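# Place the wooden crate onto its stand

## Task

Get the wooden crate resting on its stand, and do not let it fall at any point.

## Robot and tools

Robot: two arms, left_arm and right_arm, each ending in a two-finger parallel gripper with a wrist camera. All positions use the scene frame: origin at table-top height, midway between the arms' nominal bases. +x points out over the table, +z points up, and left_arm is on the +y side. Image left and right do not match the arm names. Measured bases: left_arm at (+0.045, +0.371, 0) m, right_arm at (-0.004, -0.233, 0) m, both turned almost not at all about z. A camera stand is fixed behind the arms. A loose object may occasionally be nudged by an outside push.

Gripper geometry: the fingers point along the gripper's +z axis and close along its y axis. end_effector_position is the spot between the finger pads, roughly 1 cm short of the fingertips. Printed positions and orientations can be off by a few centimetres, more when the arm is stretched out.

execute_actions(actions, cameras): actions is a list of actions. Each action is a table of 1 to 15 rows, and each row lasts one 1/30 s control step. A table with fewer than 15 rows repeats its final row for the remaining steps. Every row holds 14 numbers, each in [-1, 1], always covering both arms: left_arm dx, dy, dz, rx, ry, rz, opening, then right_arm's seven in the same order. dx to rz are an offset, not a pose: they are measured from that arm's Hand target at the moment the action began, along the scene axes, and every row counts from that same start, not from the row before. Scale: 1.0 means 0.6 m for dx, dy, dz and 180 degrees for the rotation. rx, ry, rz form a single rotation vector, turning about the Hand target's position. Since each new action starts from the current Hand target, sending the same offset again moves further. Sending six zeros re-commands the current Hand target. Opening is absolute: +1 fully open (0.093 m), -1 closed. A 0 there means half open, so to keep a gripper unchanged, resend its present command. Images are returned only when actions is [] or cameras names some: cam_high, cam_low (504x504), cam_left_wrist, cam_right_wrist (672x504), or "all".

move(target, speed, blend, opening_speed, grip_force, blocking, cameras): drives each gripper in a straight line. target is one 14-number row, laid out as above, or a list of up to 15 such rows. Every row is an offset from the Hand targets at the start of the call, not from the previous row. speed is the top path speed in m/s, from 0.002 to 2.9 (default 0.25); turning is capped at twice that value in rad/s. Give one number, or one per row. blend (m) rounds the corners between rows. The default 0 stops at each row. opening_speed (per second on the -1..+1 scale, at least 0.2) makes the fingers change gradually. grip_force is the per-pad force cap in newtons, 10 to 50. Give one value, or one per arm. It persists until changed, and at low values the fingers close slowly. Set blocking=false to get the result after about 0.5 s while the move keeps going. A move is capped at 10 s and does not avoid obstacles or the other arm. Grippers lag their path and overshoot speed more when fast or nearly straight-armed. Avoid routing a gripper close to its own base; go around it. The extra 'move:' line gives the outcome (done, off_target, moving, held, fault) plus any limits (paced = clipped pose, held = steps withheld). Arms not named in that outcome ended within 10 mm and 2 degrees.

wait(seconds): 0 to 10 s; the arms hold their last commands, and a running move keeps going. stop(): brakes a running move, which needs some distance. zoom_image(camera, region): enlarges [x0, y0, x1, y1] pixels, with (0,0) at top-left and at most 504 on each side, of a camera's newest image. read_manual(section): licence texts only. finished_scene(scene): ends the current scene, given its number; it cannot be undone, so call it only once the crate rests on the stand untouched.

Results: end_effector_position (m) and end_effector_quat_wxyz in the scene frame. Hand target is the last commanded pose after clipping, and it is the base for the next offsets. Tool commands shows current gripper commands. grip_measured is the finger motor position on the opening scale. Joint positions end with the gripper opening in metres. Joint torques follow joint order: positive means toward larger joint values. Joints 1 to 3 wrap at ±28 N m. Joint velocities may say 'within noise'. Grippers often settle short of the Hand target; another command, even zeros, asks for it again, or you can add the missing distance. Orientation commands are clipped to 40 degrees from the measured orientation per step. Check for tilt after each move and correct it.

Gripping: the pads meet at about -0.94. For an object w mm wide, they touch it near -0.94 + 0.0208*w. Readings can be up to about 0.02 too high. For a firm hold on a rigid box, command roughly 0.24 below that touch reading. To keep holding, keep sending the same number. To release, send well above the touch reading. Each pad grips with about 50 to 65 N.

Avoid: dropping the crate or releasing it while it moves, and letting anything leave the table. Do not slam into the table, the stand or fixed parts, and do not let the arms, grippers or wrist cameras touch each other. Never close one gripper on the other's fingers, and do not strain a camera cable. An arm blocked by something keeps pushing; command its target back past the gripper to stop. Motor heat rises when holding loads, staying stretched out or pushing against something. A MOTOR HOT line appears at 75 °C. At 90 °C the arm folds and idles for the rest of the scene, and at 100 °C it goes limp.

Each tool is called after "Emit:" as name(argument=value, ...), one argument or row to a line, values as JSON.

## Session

Emit:
execute_actions(
  actions=[],
)

Scene clock: 0.00 s.
left_arm: end_effector_position=(+0.4389, +0.3554, +0.0844) grip_measured=+1.000 end_effector_quat_wxyz=(+0.545, +0.043, +0.838, +0.009) | right_arm: end_effector_position=(+0.3727, -0.2666, +0.0698) grip_measured=+1.000 end_effector_quat_wxyz=(+0.541, +0.058, +0.836, -0.073)
Joint positions: left_arm=[-0.031 1.542 0.422 0.702 -0.008 0.064 0.093] | right_arm=[-0.015 1.563 0.342 0.799 0.174 0.012 0.093]
Joint velocities: within noise
Joint torques (N m): no reading
Heat: left arm: 33 °C; right arm: 34 °C.
Hand target: left_arm +0.4409, +0.3554, +0.0885; +0.549, +0.043, +0.835, +0.009 | right_arm +0.3748, -0.2666, +0.0740; +0.546, +0.058, +0.832, -0.073
Tool commands: left_gripper/opening=+1.0 right_gripper/opening=+1.0

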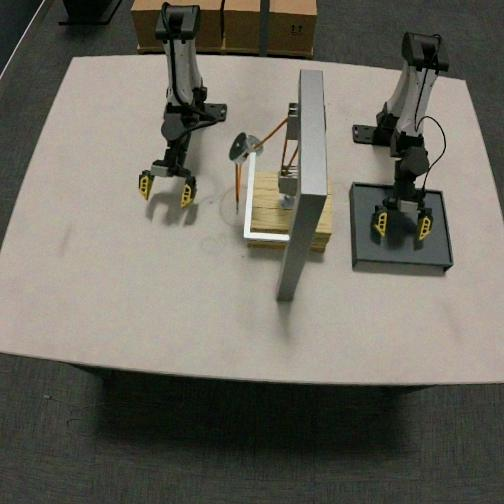

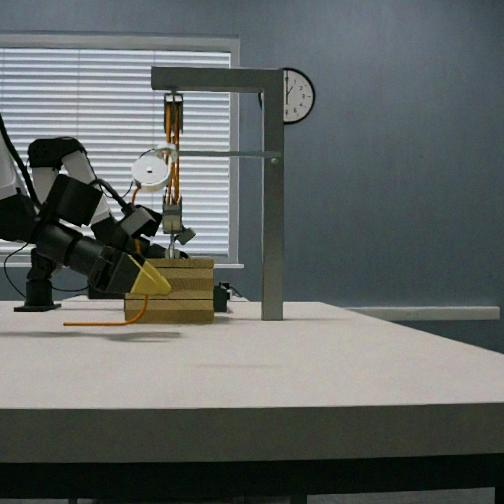

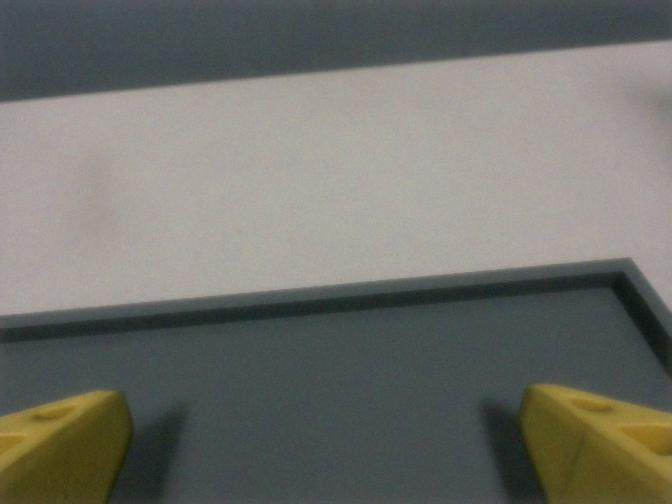

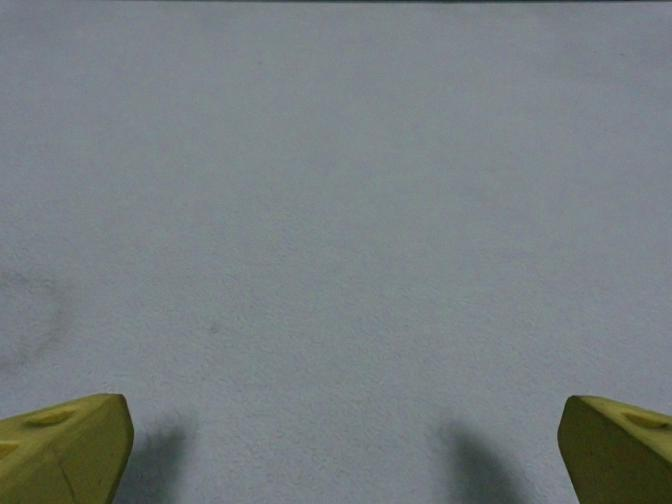

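Emit:
zoom_image(
  camera="cam_high",
  region=[220, 120, 470, 300],
)

Emit:
zoom_image(
  camera="cam_low",
  region=[60, 130, 270, 340],
)

Scaled by 2.016.

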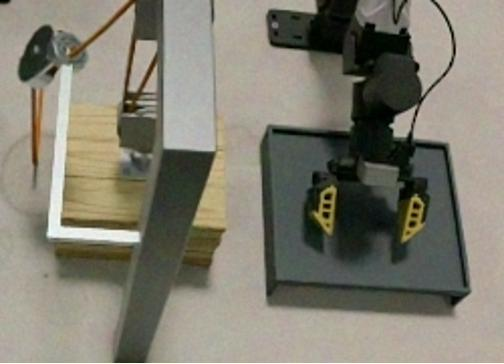

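Scaled by 2.400.

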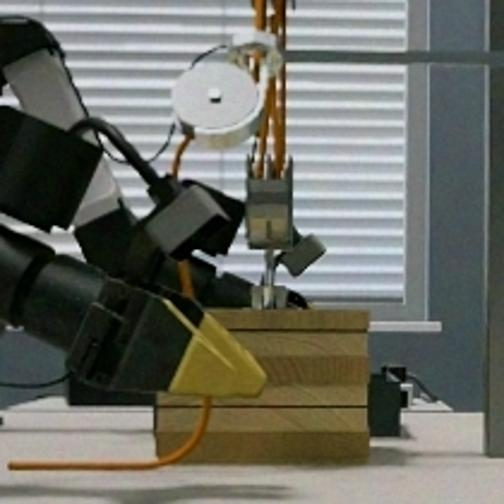

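Emit:
move(
  target=[
    [-0.135, 0.108, 0.219, -0.178, 0.177, 0.2175, 1.0, -0.117, 0.135, 0.072, 0.0141, -0.0356, 0.098, 1.0],
    [-0.0815, 0.366, 0.0525, -0.3567, 0.3539, 0.435, 1.0, -0.233, 0.269, 0.143, 0.0282, -0.0712, 0.1965, 1.0],
    [-0.0815, 0.341, -0.0975, -0.3567, 0.3539, 0.435, 1.0, -0.233, 0.269, 0.143, 0.0282, -0.0712, 0.1965, 1.0],
  ],
  speed=[0.4, 0.4, 0.25],
  blend=[0.03, 0.02, 0],
  cameras=["all"],
)

Scene clock: 50.93 s.
left_arm: end_effector_position=(+0.3916, +0.5628, +0.0384) grip_measured=+1.000 end_effector_quat_wxyz=(+0.085, +0.698, -0.705, +0.090) | right_arm: end_effector_position=(+0.2363, -0.1056, +0.1604) grip_measured=+1.000 end_effector_quat_wxyz=(+0.628, -0.170, +0.747, +0.135)
Joint positions: left_arm=[0.605 2.221 1.787 -1.273 0.209 -0.954 0.093] | right_arm=[0.562 0.455 0.108 0.171 0.125 0.011 0.093]
Joint torques (N m): left_arm=[-0.29 -11.14 5.05 0.18 0.21 -0.12] | right_arm=[1.02 0.18 8.13 2.29 0.2 0.09]
Heat: left arm: 35 °C; right arm: 37 °C.
Hand target: left_arm +0.3921, +0.5599, +0.0300; +0.094, +0.701, -0.701, +0.092 | right_arm +0.2350, -0.1053, +0.1597; +0.627, -0.166, +0.748, +0.139
Off the commanded pose: left_arm 0.009 m, 1 deg | right_arm 0.001 m, 1 deg.
move: done

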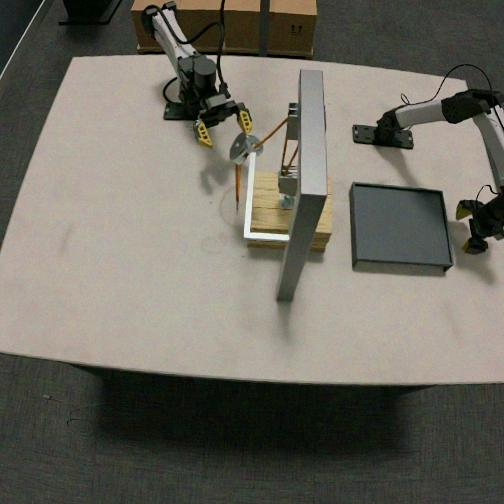

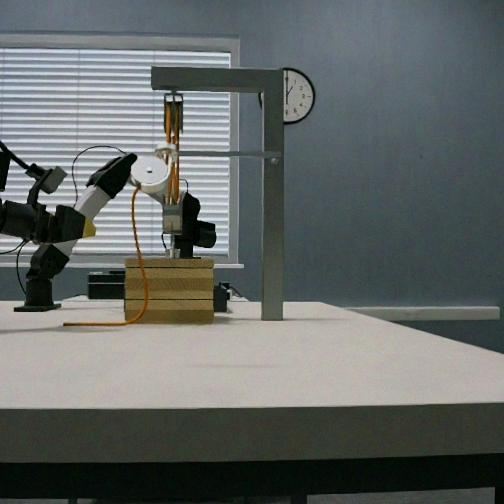

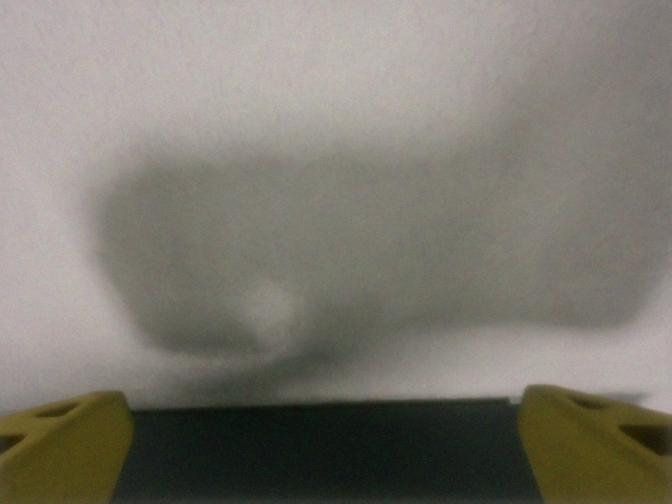

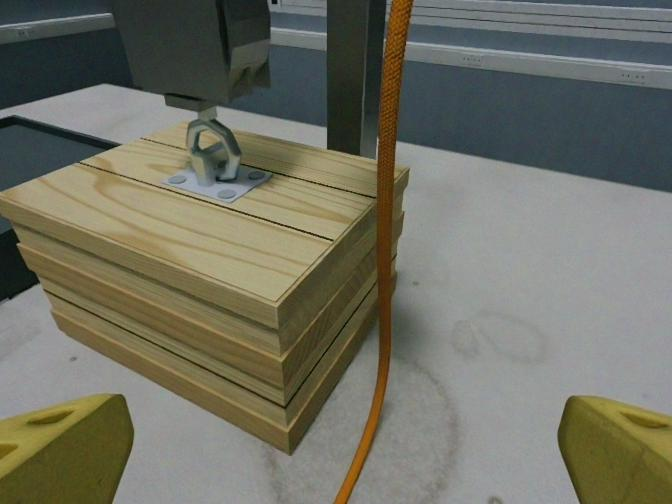

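Emit:
move(
  target=[0,0,0,0,0,0,1,0.115,0.033,0.004,0,0,0,1],
  speed=0.15,
  cameras=["cam_right_wrist","cam_low"],
)

Scene clock: 85.07 s.
left_arm: end_effector_position=(+0.3917, +0.5628, +0.0384) grip_measured=+1.000 end_effector_quat_wxyz=(+0.085, +0.698, -0.705, +0.090) | right_arm: end_effector_position=(+0.2973, -0.0885, +0.1490) grip_measured=+1.000 end_effector_quat_wxyz=(+0.615, -0.164, +0.760, +0.135)
Joint positions: left_arm=[0.605 2.221 1.787 -1.273 0.209 -0.954 0.093] | right_arm=[0.461 1.054 0.208 0.636 0.034 0.011 0.093]
Joint torques (N m): left_arm=[-0.28 -11.12 5.01 0.18 0.21 -0.11] | right_arm=[-0.77 -0.76 10.44 2.45 -0.04 -0.09]
Heat: left arm: 39 °C; right arm: 39 °C.
Hand target: left_arm +0.3921, +0.5599, +0.0300; +0.094, +0.701, -0.701, +0.092 | right_arm +0.3040, -0.0854, +0.1622; +0.627, -0.166, +0.748, +0.139
Off the commanded pose: left_arm 0.009 m, 1 deg | right_arm 0.015 m, 2 deg.
move: off_target (right_arm)
Images, in order (width x height): cam_low 504x504, cam_right_wrist 672x504.

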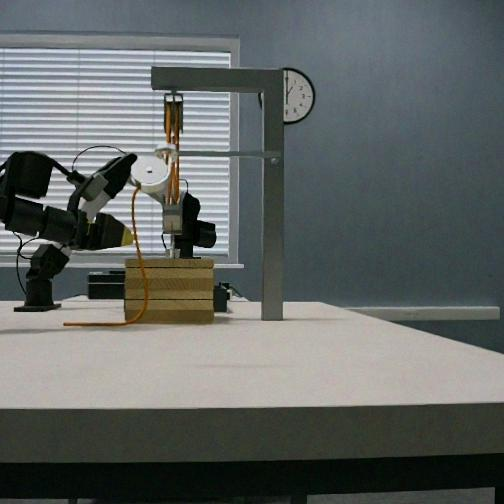

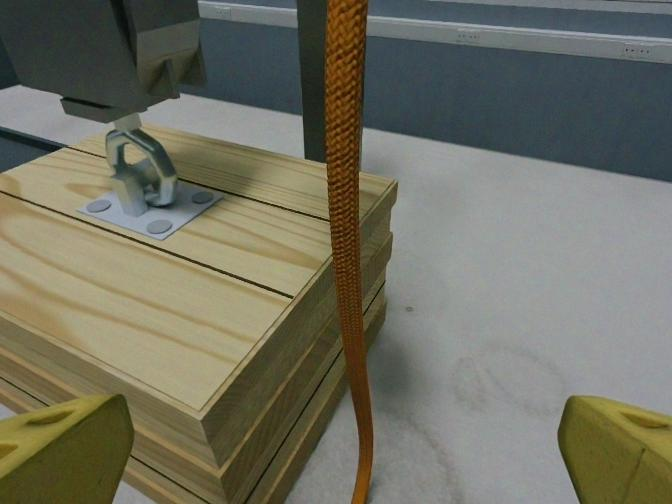

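Emit:
move(
  target=[0,0,0,0,0,0,1,0.068,0.017,0.005,0,0,0,0.6],
  speed=0.1,
  cameras=["cam_right_wrist","cam_low"],
)

Scene clock: 91.23 s.
left_arm: end_effector_position=(+0.3917, +0.5628, +0.0384) grip_measured=+1.000 end_effector_quat_wxyz=(+0.085, +0.698, -0.705, +0.090) | right_arm: end_effector_position=(+0.3375, -0.0780, +0.1540) grip_measured=+0.603 end_effector_quat_wxyz=(+0.616, -0.162, +0.759, +0.136)
Joint positions: left_arm=[0.605 2.221 1.787 -1.273 0.209 -0.954 0.093] | right_arm=[0.421 1.283 0.341 0.736 -0.005 0.006 0.074]
Joint torques (N m): left_arm=[-0.25 -11.17 5.05 0.18 0.2 -0.11] | right_arm=[-0.61 -2.02 10.07 2.57 -0.08 -0.13]
Heat: left arm: 40 °C; right arm: 40 °C.
Hand target: left_arm +0.3921, +0.5599, +0.0300; +0.094, +0.701, -0.701, +0.092 | right_arm +0.3448, -0.0753, +0.1651; +0.627, -0.166, +0.748, +0.139
Off the commanded pose: left_arm 0.009 m, 1 deg | right_arm 0.014 m, 2 deg.
move: off_target (right_arm)
Images, in order (width x height): cam_low 504x504, cam_right_wrist 672x504.

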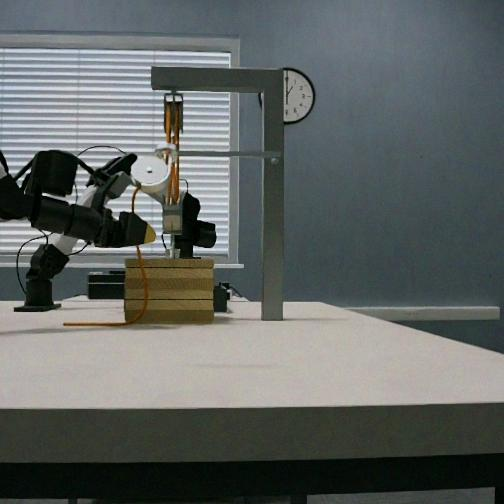

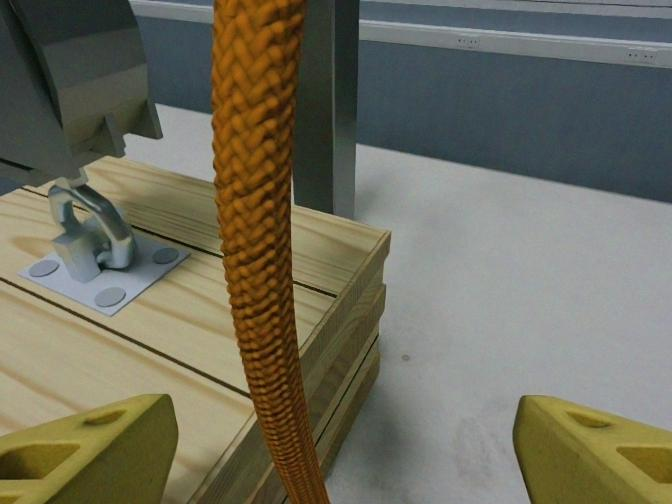

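Emit:
move(
  target=[
    [0,0,0,0,0,0,1,0.010,0.0177,0,0,0,0,0.6],
    [0,0,0,0,0,0,1,0.010,0.0177,0,0,0,0,-1],
  ],
  speed=0.1,
  opening_speed=2,
  cameras=["cam_right_wrist","cam_low"],
)

Scene clock: 107.93 s.
left_arm: end_effector_position=(+0.3917, +0.5628, +0.0384) grip_measured=+1.000 end_effector_quat_wxyz=(+0.085, +0.698, -0.705, +0.090) | right_arm: end_effector_position=(+0.3446, -0.0699, +0.1547) grip_measured=-0.960 end_effector_quat_wxyz=(+0.616, -0.165, +0.758, +0.137)
Joint positions: left_arm=[0.605 2.221 1.787 -1.273 0.209 -0.954 0.093] | right_arm=[0.437 1.332 0.373 0.754 0.004 0.006 0]
Joint torques (N m): left_arm=[-0.27 -11.14 5.03 0.18 0.2 -0.11] | right_arm=[0.66 -2.13 9.95 2.5 0.06 -0.09]
Heat: left arm: 41 °C; right arm: 40 °C.
Hand target: left_arm +0.3921, +0.5599, +0.0300; +0.094, +0.701, -0.701, +0.092 | right_arm +0.3508, -0.0646, +0.1653; +0.628, -0.166, +0.748, +0.139
Off the commanded pose: left_arm 0.009 m, 1 deg | right_arm 0.013 m, 2 deg.
move: off_target (right_arm); target 2's new opening was sent with right_arm's hand 0.013 m and 2 deg from that target
Images, in order (width x height): cam_low 504x504, cam_right_wrist 672x504.

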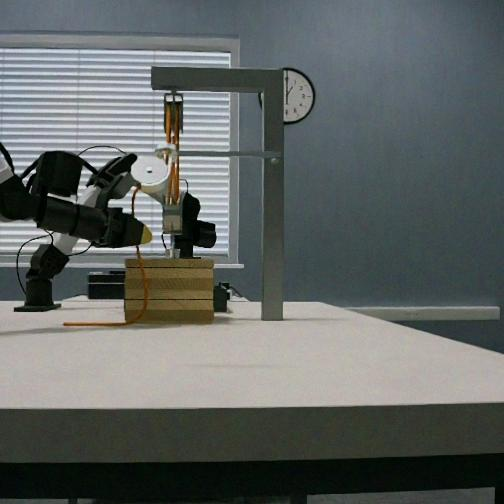

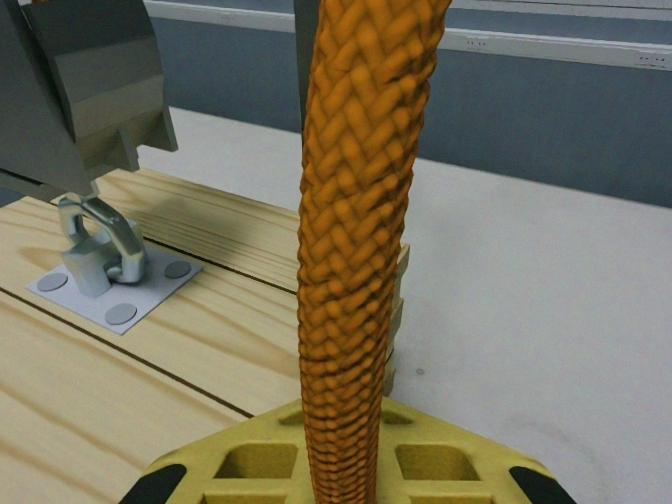

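Emit:
move(
  target=[
    [0,0,0,0,0,0,1,-0.0547,-0.2057,-0.0122,-0.0946,-0.0167,-0.0379,-1],
    [0,0,0,0,0,0,1,-0.118,-0.459,-0.0588,-0.2703,-0.0476,-0.1082,-1],
  ],
  speed=0.14,
  blend=0.03,
  cameras=["cam_right_wrist","cam_low"],
)

Scene clock: 128.53 s.
left_arm: end_effector_position=(+0.3917, +0.5628, +0.0384) grip_measured=+1.000 end_effector_quat_wxyz=(+0.085, +0.698, -0.705, +0.090) | right_arm: end_effector_position=(+0.2584, -0.2537, +0.1934) grip_measured=-0.971 end_effector_quat_wxyz=(+0.672, -0.434, +0.543, -0.255)
Joint positions: left_arm=[0.605 2.221 1.787 -1.273 0.209 -0.954 0.093] | right_arm=[-0.62 0.724 0.055 0.726 -0.929 -0.992 0]
Joint torques (N m): left_arm=[-0.27 -11.15 5.07 0.18 0.2 -0.11] | right_arm=[-10.76 2.89 1.76 0.16 2.71 -0.08]
Heat: left arm: 42 °C; right arm: 40 °C.
Hand target: left_arm +0.3921, +0.5599, +0.0300; +0.094, +0.701, -0.701, +0.092 | right_arm +0.2799, -0.3400, +0.1299; +0.570, -0.293, +0.708, -0.296
Off the commanded pose: left_arm 0.009 m, 1 deg | right_arm 0.109 m, 28 deg.
move: off_target (right_arm)
Images, in order (width x height): cam_low 504x504, cam_right_wrist 672x504.

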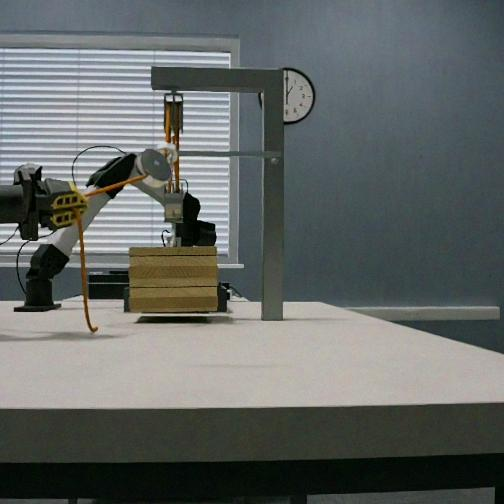

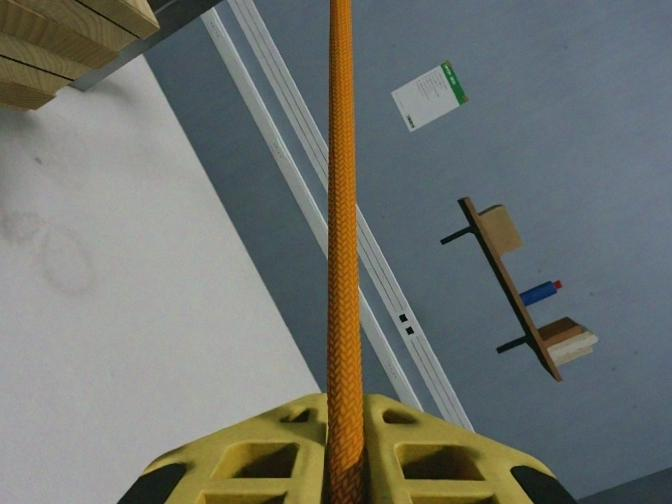

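Emit:
move(
  target=[
    [0,0,0,0,0,0,1,0.1468,-0.4,-0.1198,-0.05,0.009,-0.152,-1],
    [0,0,0,0,0,0,1,0.0668,-0.6,-0.1332,-0.0831,0.0150,-0.2529,-1],
  ],
  speed=0.14,
  blend=0.04,
  cameras=["cam_high","cam_low"],
)

Scene clock: 141.90 s.
left_arm: end_effector_position=(+0.3917, +0.5628, +0.0384) grip_measured=+1.000 end_effector_quat_wxyz=(+0.085, +0.698, -0.705, +0.090) | right_arm: end_effector_position=(+0.3080, -0.5083, +0.0847) grip_measured=-0.971 end_effector_quat_wxyz=(+0.653, -0.496, +0.503, -0.274)
Joint positions: left_arm=[0.605 2.221 1.787 -1.273 0.209 -0.954 0.093] | right_arm=[-1.141 2.3 0.908 1.447 -1.52 -1.121 0]
Joint torques (N m): left_arm=[-0.27 -11.14 5.04 0.19 0.2 -0.11] | right_arm=[-17.76 -2.44 11.9 1.14 4.53 0.23]
Heat: left arm: 42 °C; right arm: 39 °C.
Hand target: left_arm +0.3921, +0.5599, +0.0300; +0.094, +0.701, -0.701, +0.092 | right_arm +0.3199, -0.7001, +0.0501; +0.521, -0.286, +0.662, -0.458
Off the commanded pose: left_arm 0.009 m, 1 deg | right_arm 0.195 m, 75 deg; orientation clipped.
move: off_target (right_arm); limits=paced
Images, in order (width x height): cam_high 504x504, cam_low 504x504.

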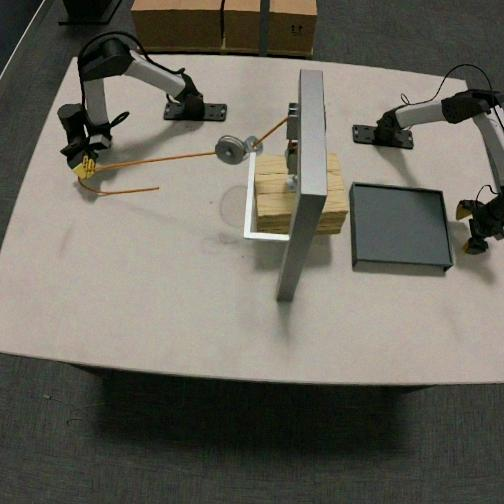

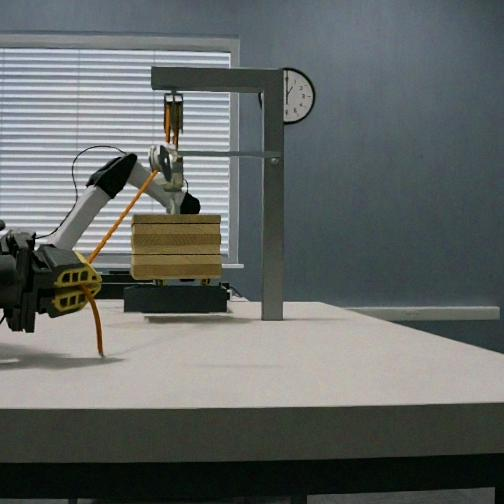

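Emit:
move(
  target=[
    [0,-0.075,0,0,0,0,1,0,0.133,0.017,0,0,0,-1],
    [-0.0135,-0.5332,0,0,0,0,1,0,0.25,0.0333,0,0,0,-1],
  ],
  speed=[0.08, 0.1],
  blend=0.01,
  cameras=["cam_high","cam_low"],
)

Scene clock: 173.17 s.
left_arm: end_effector_position=(+0.3803, +0.2565, +0.0176) grip_measured=+1.000 end_effector_quat_wxyz=(+0.082, +0.702, -0.705, +0.060) | right_arm: end_effector_position=(+0.3323, -0.4873, +0.0644) grip_measured=-0.971 end_effector_quat_wxyz=(+0.587, -0.369, +0.631, -0.349)
Joint positions: left_arm=[-0.22 1.953 1.297 -0.899 0.204 -1.802 0.093] | right_arm=[-0.986 2.182 0.609 1.453 -0.974 -1.165 0]
Joint torques (N m): left_arm=[-1.44 -12.7 6.24 0.47 0.64 -0.28] | right_arm=[-5.18 -7.83 3.3 2.45 2.3 0.02]
Heat: left arm: 44 °C; right arm: 50 °C.
Hand target: left_arm +0.3840, +0.2399, +0.0300; +0.094, +0.701, -0.701, +0.092 | right_arm +0.3200, -0.5501, +0.0702; +0.521, -0.286, +0.661, -0.458
Off the commanded pose: left_arm 0.021 m, 4 deg | right_arm 0.064 m, 18 deg.
move: off_target (left_arm, right_arm)
Images, in order (width x height): cam_high 504x504, cam_low 504x504.

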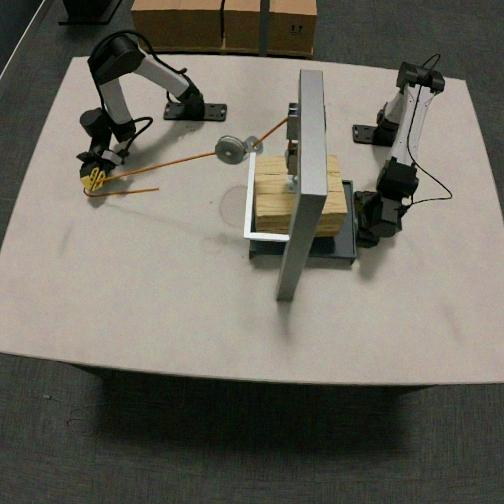

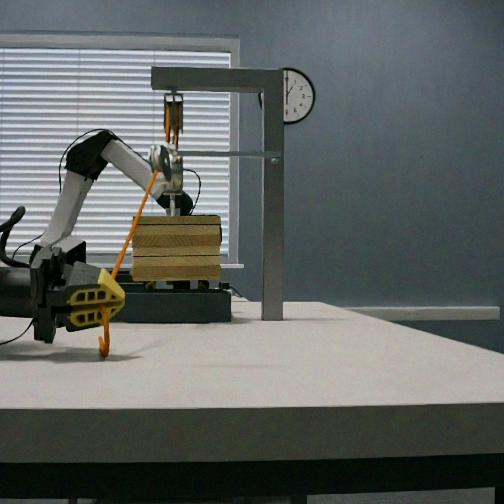

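Emit:
zoom_image(
  camera="cam_high",
  region=[220, 130, 400, 280],
)

Emit:
zoom_image(
  camera="cam_low",
  region=[90, 200, 250, 340],
)

Scaled by 2.800.

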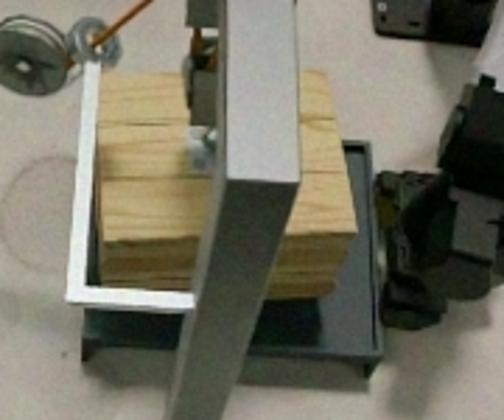

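Scaled by 3.150.

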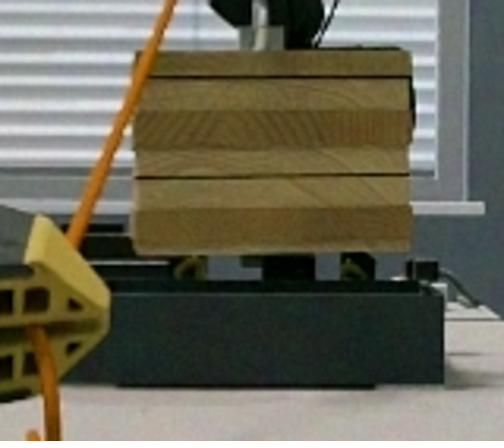

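Emit:
move(
  target=[0,-0.0133,0.0133,0,0,0.0195,1,0,0,0,0,0,0,-1],
  speed=0.08,
  cameras=["cam_high","cam_low"],
)

Scene clock: 223.53 s.
left_arm: end_effector_position=(+0.3772, +0.2487, +0.0175) grip_measured=+1.000 end_effector_quat_wxyz=(+0.085, +0.718, -0.689, +0.055) | right_arm: end_effector_position=(+0.3323, -0.4873, +0.0644) grip_measured=-0.971 end_effector_quat_wxyz=(+0.587, -0.369, +0.631, -0.349)
Joint positions: left_arm=[-0.245 1.953 1.297 -0.9 0.202 -1.871 0.093] | right_arm=[-0.986 2.182 0.609 1.453 -0.974 -1.165 0]
Joint torques (N m): left_arm=[-1.36 -14.41 6.82 0.43 0.62 -0.46] | right_arm=[-5.11 -7.65 3.48 2.57 2.37 0.04]
Heat: left arm: 49 °C; right arm: 42 °C.
Hand target: left_arm +0.3839, +0.2320, +0.0379; +0.091, +0.722, -0.679, +0.095 | right_arm +0.3200, -0.5501, +0.0702; +0.521, -0.286, +0.661, -0.458
Off the commanded pose: left_arm 0.027 m, 5 deg | right_arm 0.064 m, 18 deg.
move: off_target (left_arm, right_arm)
Images, in order (width x height): cam_high 504x504, cam_low 504x504.

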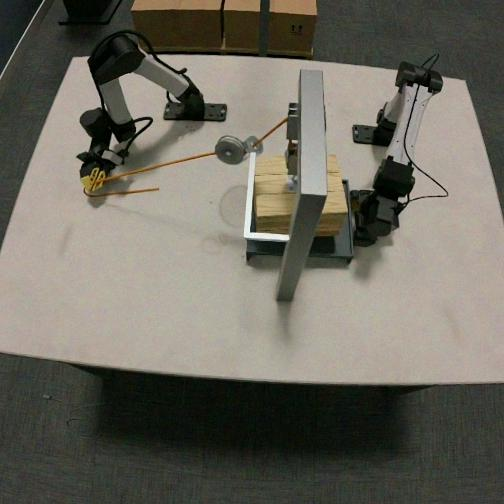

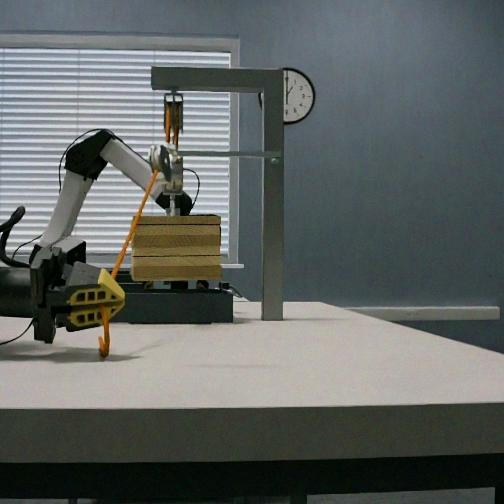

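Emit:
zoom_image(
  camera="cam_high",
  region=[220, 130, 400, 280],
)

Scaled by 2.800.

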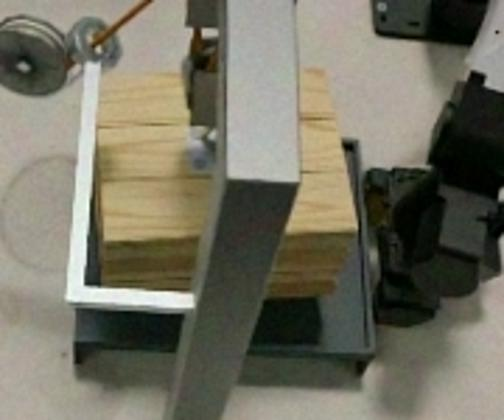

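Emit:
move(
  target=[0,0.15,0.02,0,0,0,1,0,0.3168,0.058,0,0,0,-1],
  speed=0.09,
  cameras=["cam_high","cam_low"],
)

Scene clock: 237.47 s.
left_arm: end_effector_position=(+0.3824, +0.3222, +0.0360) grip_measured=+1.000 end_effector_quat_wxyz=(+0.099, +0.727, -0.675, +0.080) | right_arm: end_effector_position=(+0.3266, -0.3298, +0.0857) grip_measured=-0.971 end_effector_quat_wxyz=(+0.524, -0.354, +0.676, -0.378)
Joint positions: left_arm=[-0.007 1.903 1.297 -0.978 0.254 -1.662 0.093] | right_arm=[-0.418 1.734 0.107 1.456 -0.269 -1.153 0]
Joint torques (N m): left_arm=[0.29 -13.42 6.13 0.15 0.22 0.13] | right_arm=[-2.1 -3.34 1.72 3.47 1.33 0.13]
Heat: left arm: 51 °C; right arm: 42 °C.
Hand target: left_arm +0.3840, +0.3220, +0.0500; +0.091, +0.722, -0.679, +0.095 | right_arm +0.3200, -0.3600, +0.1049; +0.521, -0.286, +0.662, -0.458
Off the commanded pose: left_arm 0.014 m, 2 deg | right_arm 0.036 m, 12 deg.
joint sent to its limit (right arm) — joint 4 (wrist pitch), upper limit. The joint targets are off in orientation, not in position.
move: off_target (left_arm, right_arm)
Images, in order (width x height): cam_high 504x504, cam_low 504x504.

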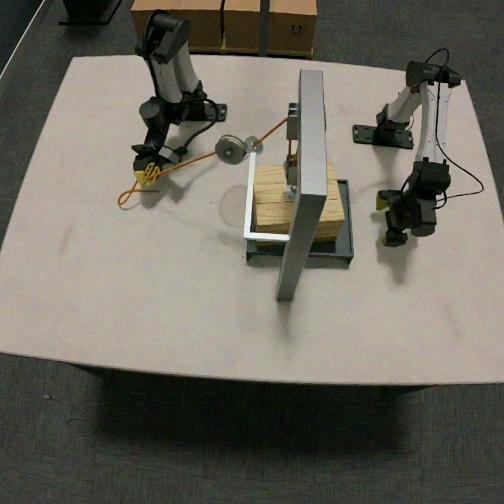

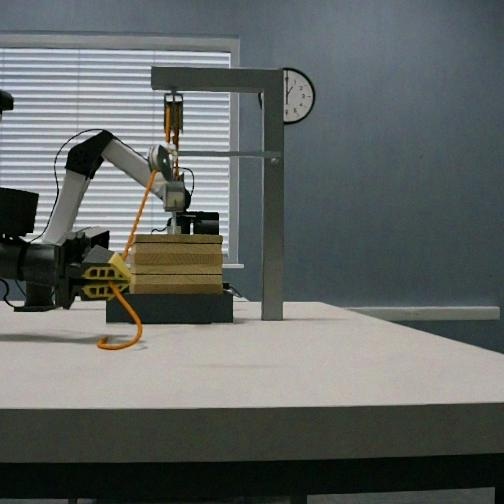

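Emit:
zoom_image(
  camera="cam_low",
  region=[90, 200, 250, 340],
)

Emit:
zoom_image(
  camera="cam_high",
  region=[220, 130, 400, 280],
)

Scaled by 3.150.

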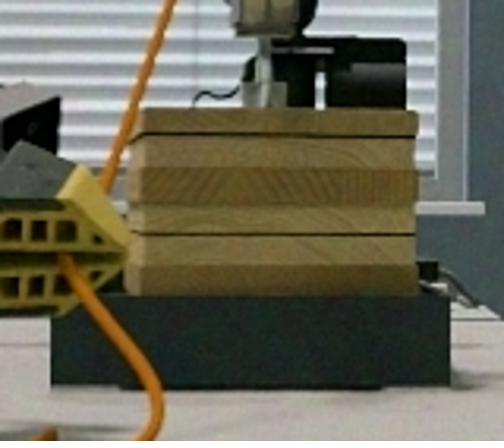

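Scaled by 2.800.

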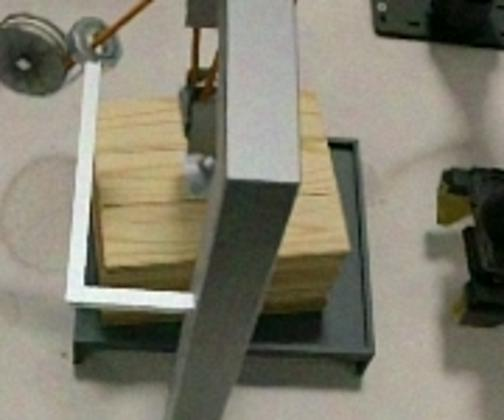

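Emit:
move(
  target=[
    [0,0.15,0.02,0,0,0,1,0.0083,0.19,-0.05,0,0,0,-1],
    [0,0.15,0.02,0,0,0,1,0.0083,0.19,-0.05,0,0,0,0.3],
  ],
  speed=0.1,
  opening_speed=1,
  cameras=["cam_low","cam_right_wrist","cam_high"],
)

Scene clock: 260.37 s.
left_arm: end_effector_position=(+0.3787, +0.4105, +0.0569) grip_measured=+1.000 end_effector_quat_wxyz=(+0.095, +0.726, -0.675, +0.090) | right_arm: end_effector_position=(+0.3151, -0.2501, +0.0531) grip_measured=+0.297 end_effector_quat_wxyz=(+0.436, -0.329, +0.719, -0.429)
Joint positions: left_arm=[0.257 1.903 1.382 -1.113 0.256 -1.39 0.093] | right_arm=[0.223 1.822 0.066 1.456 0.551 -1.045 0.059]
Joint torques (N m): left_arm=[0.12 -9.47 7.97 0.08 0.15 0.13] | right_arm=[0.8 -2.97 4 3.43 0.33 0.18]
Heat: left arm: 51 °C; right arm: 40 °C.
Hand target: left_arm +0.3839, +0.4120, +0.0619; +0.091, +0.722, -0.679, +0.095 | right_arm +0.3250, -0.2461, +0.0749; +0.521, -0.285, +0.662, -0.458
Off the commanded pose: left_arm 0.007 m, 1 deg | right_arm 0.024 m, 13 deg.
joint sent to its limit (right arm) — joint 4 (wrist pitch), upper limit. The joint targets are off in orientation, not in position.
move: off_target (right_arm); target 2's new opening was sent with right_arm's hand 0.024 m and 13 deg from that target
Images, in order (width x height): cam_high 504x504, cam_low 504x504, cam_right_wrist 672x504.

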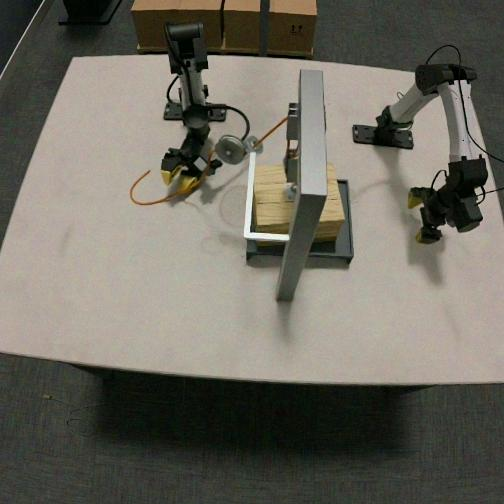

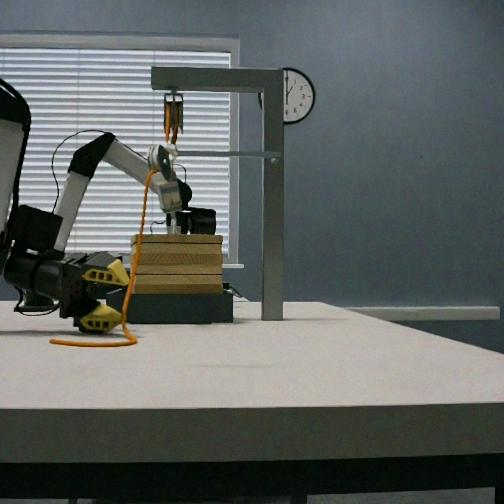

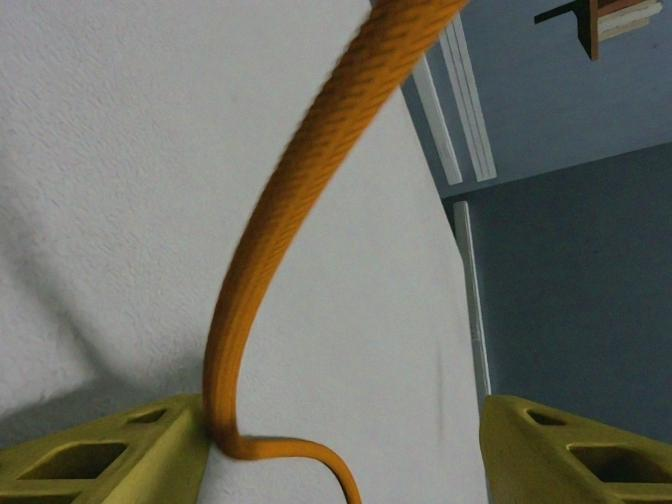

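Emit:
move(
  target=[0,0,0,0,0,0,1,-0.13,0.03,0.06,0,0,0,0.3],
  speed=0.12,
  cameras=["cam_low","cam_right_wrist","cam_high"],
)

Scene clock: 281.70 s.
left_arm: end_effector_position=(+0.3787, +0.4105, +0.0569) grip_measured=+1.000 end_effector_quat_wxyz=(+0.095, +0.726, -0.675, +0.090) | right_arm: end_effector_position=(+0.2476, -0.2264, +0.1137) grip_measured=+0.297 end_effector_quat_wxyz=(+0.461, -0.280, +0.715, -0.445)
Joint positions: left_arm=[0.257 1.903 1.382 -1.113 0.256 -1.39 0.093] | right_arm=[0.614 0.825 -0.001 0.496 0.986 -0.863 0.059]
Joint torques (N m): left_arm=[0.12 -9.47 8.01 0.08 0.15 0.12] | right_arm=[-0.83 -0.59 6.69 1.95 0.12 0.07]
Heat: left arm: 48 °C; right arm: 41 °C.
Hand target: left_arm +0.3839, +0.4120, +0.0619; +0.091, +0.722, -0.679, +0.095 | right_arm +0.2469, -0.2280, +0.1109; +0.521, -0.286, +0.662, -0.458
Off the commanded pose: left_arm 0.007 m, 1 deg | right_arm 0.003 m, 9 deg.
joint sent to its limit (right arm) — joint 3 (elbow), lower limit, where the elbow is as bent as it goes. The joint targets are off in orientation, not in position.
move: off_target (right_arm)
Images, in order (width x height): cam_high 504x504, cam_low 504x504, cam_right_wrist 672x504.

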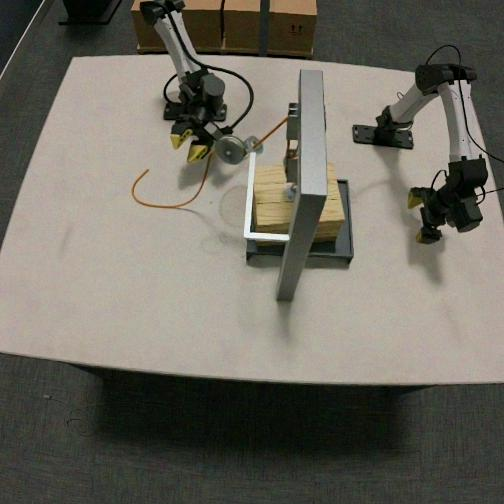

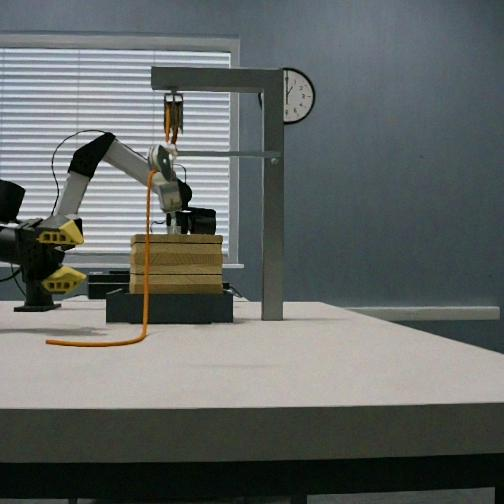

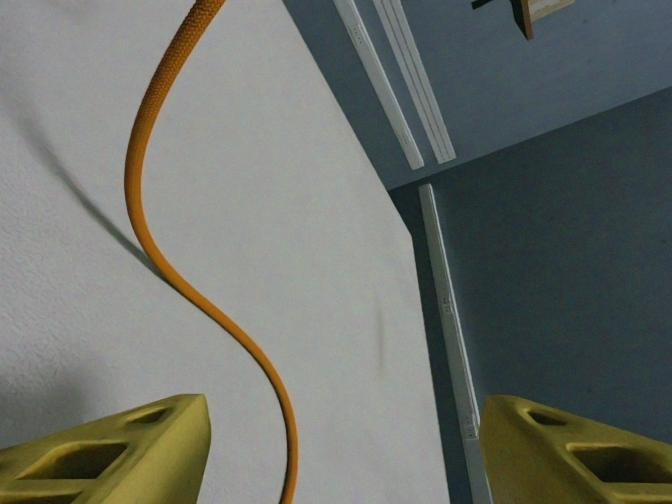

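Emit:
finished_scene(
  scene=2,
)

The scene is finished: the task was done.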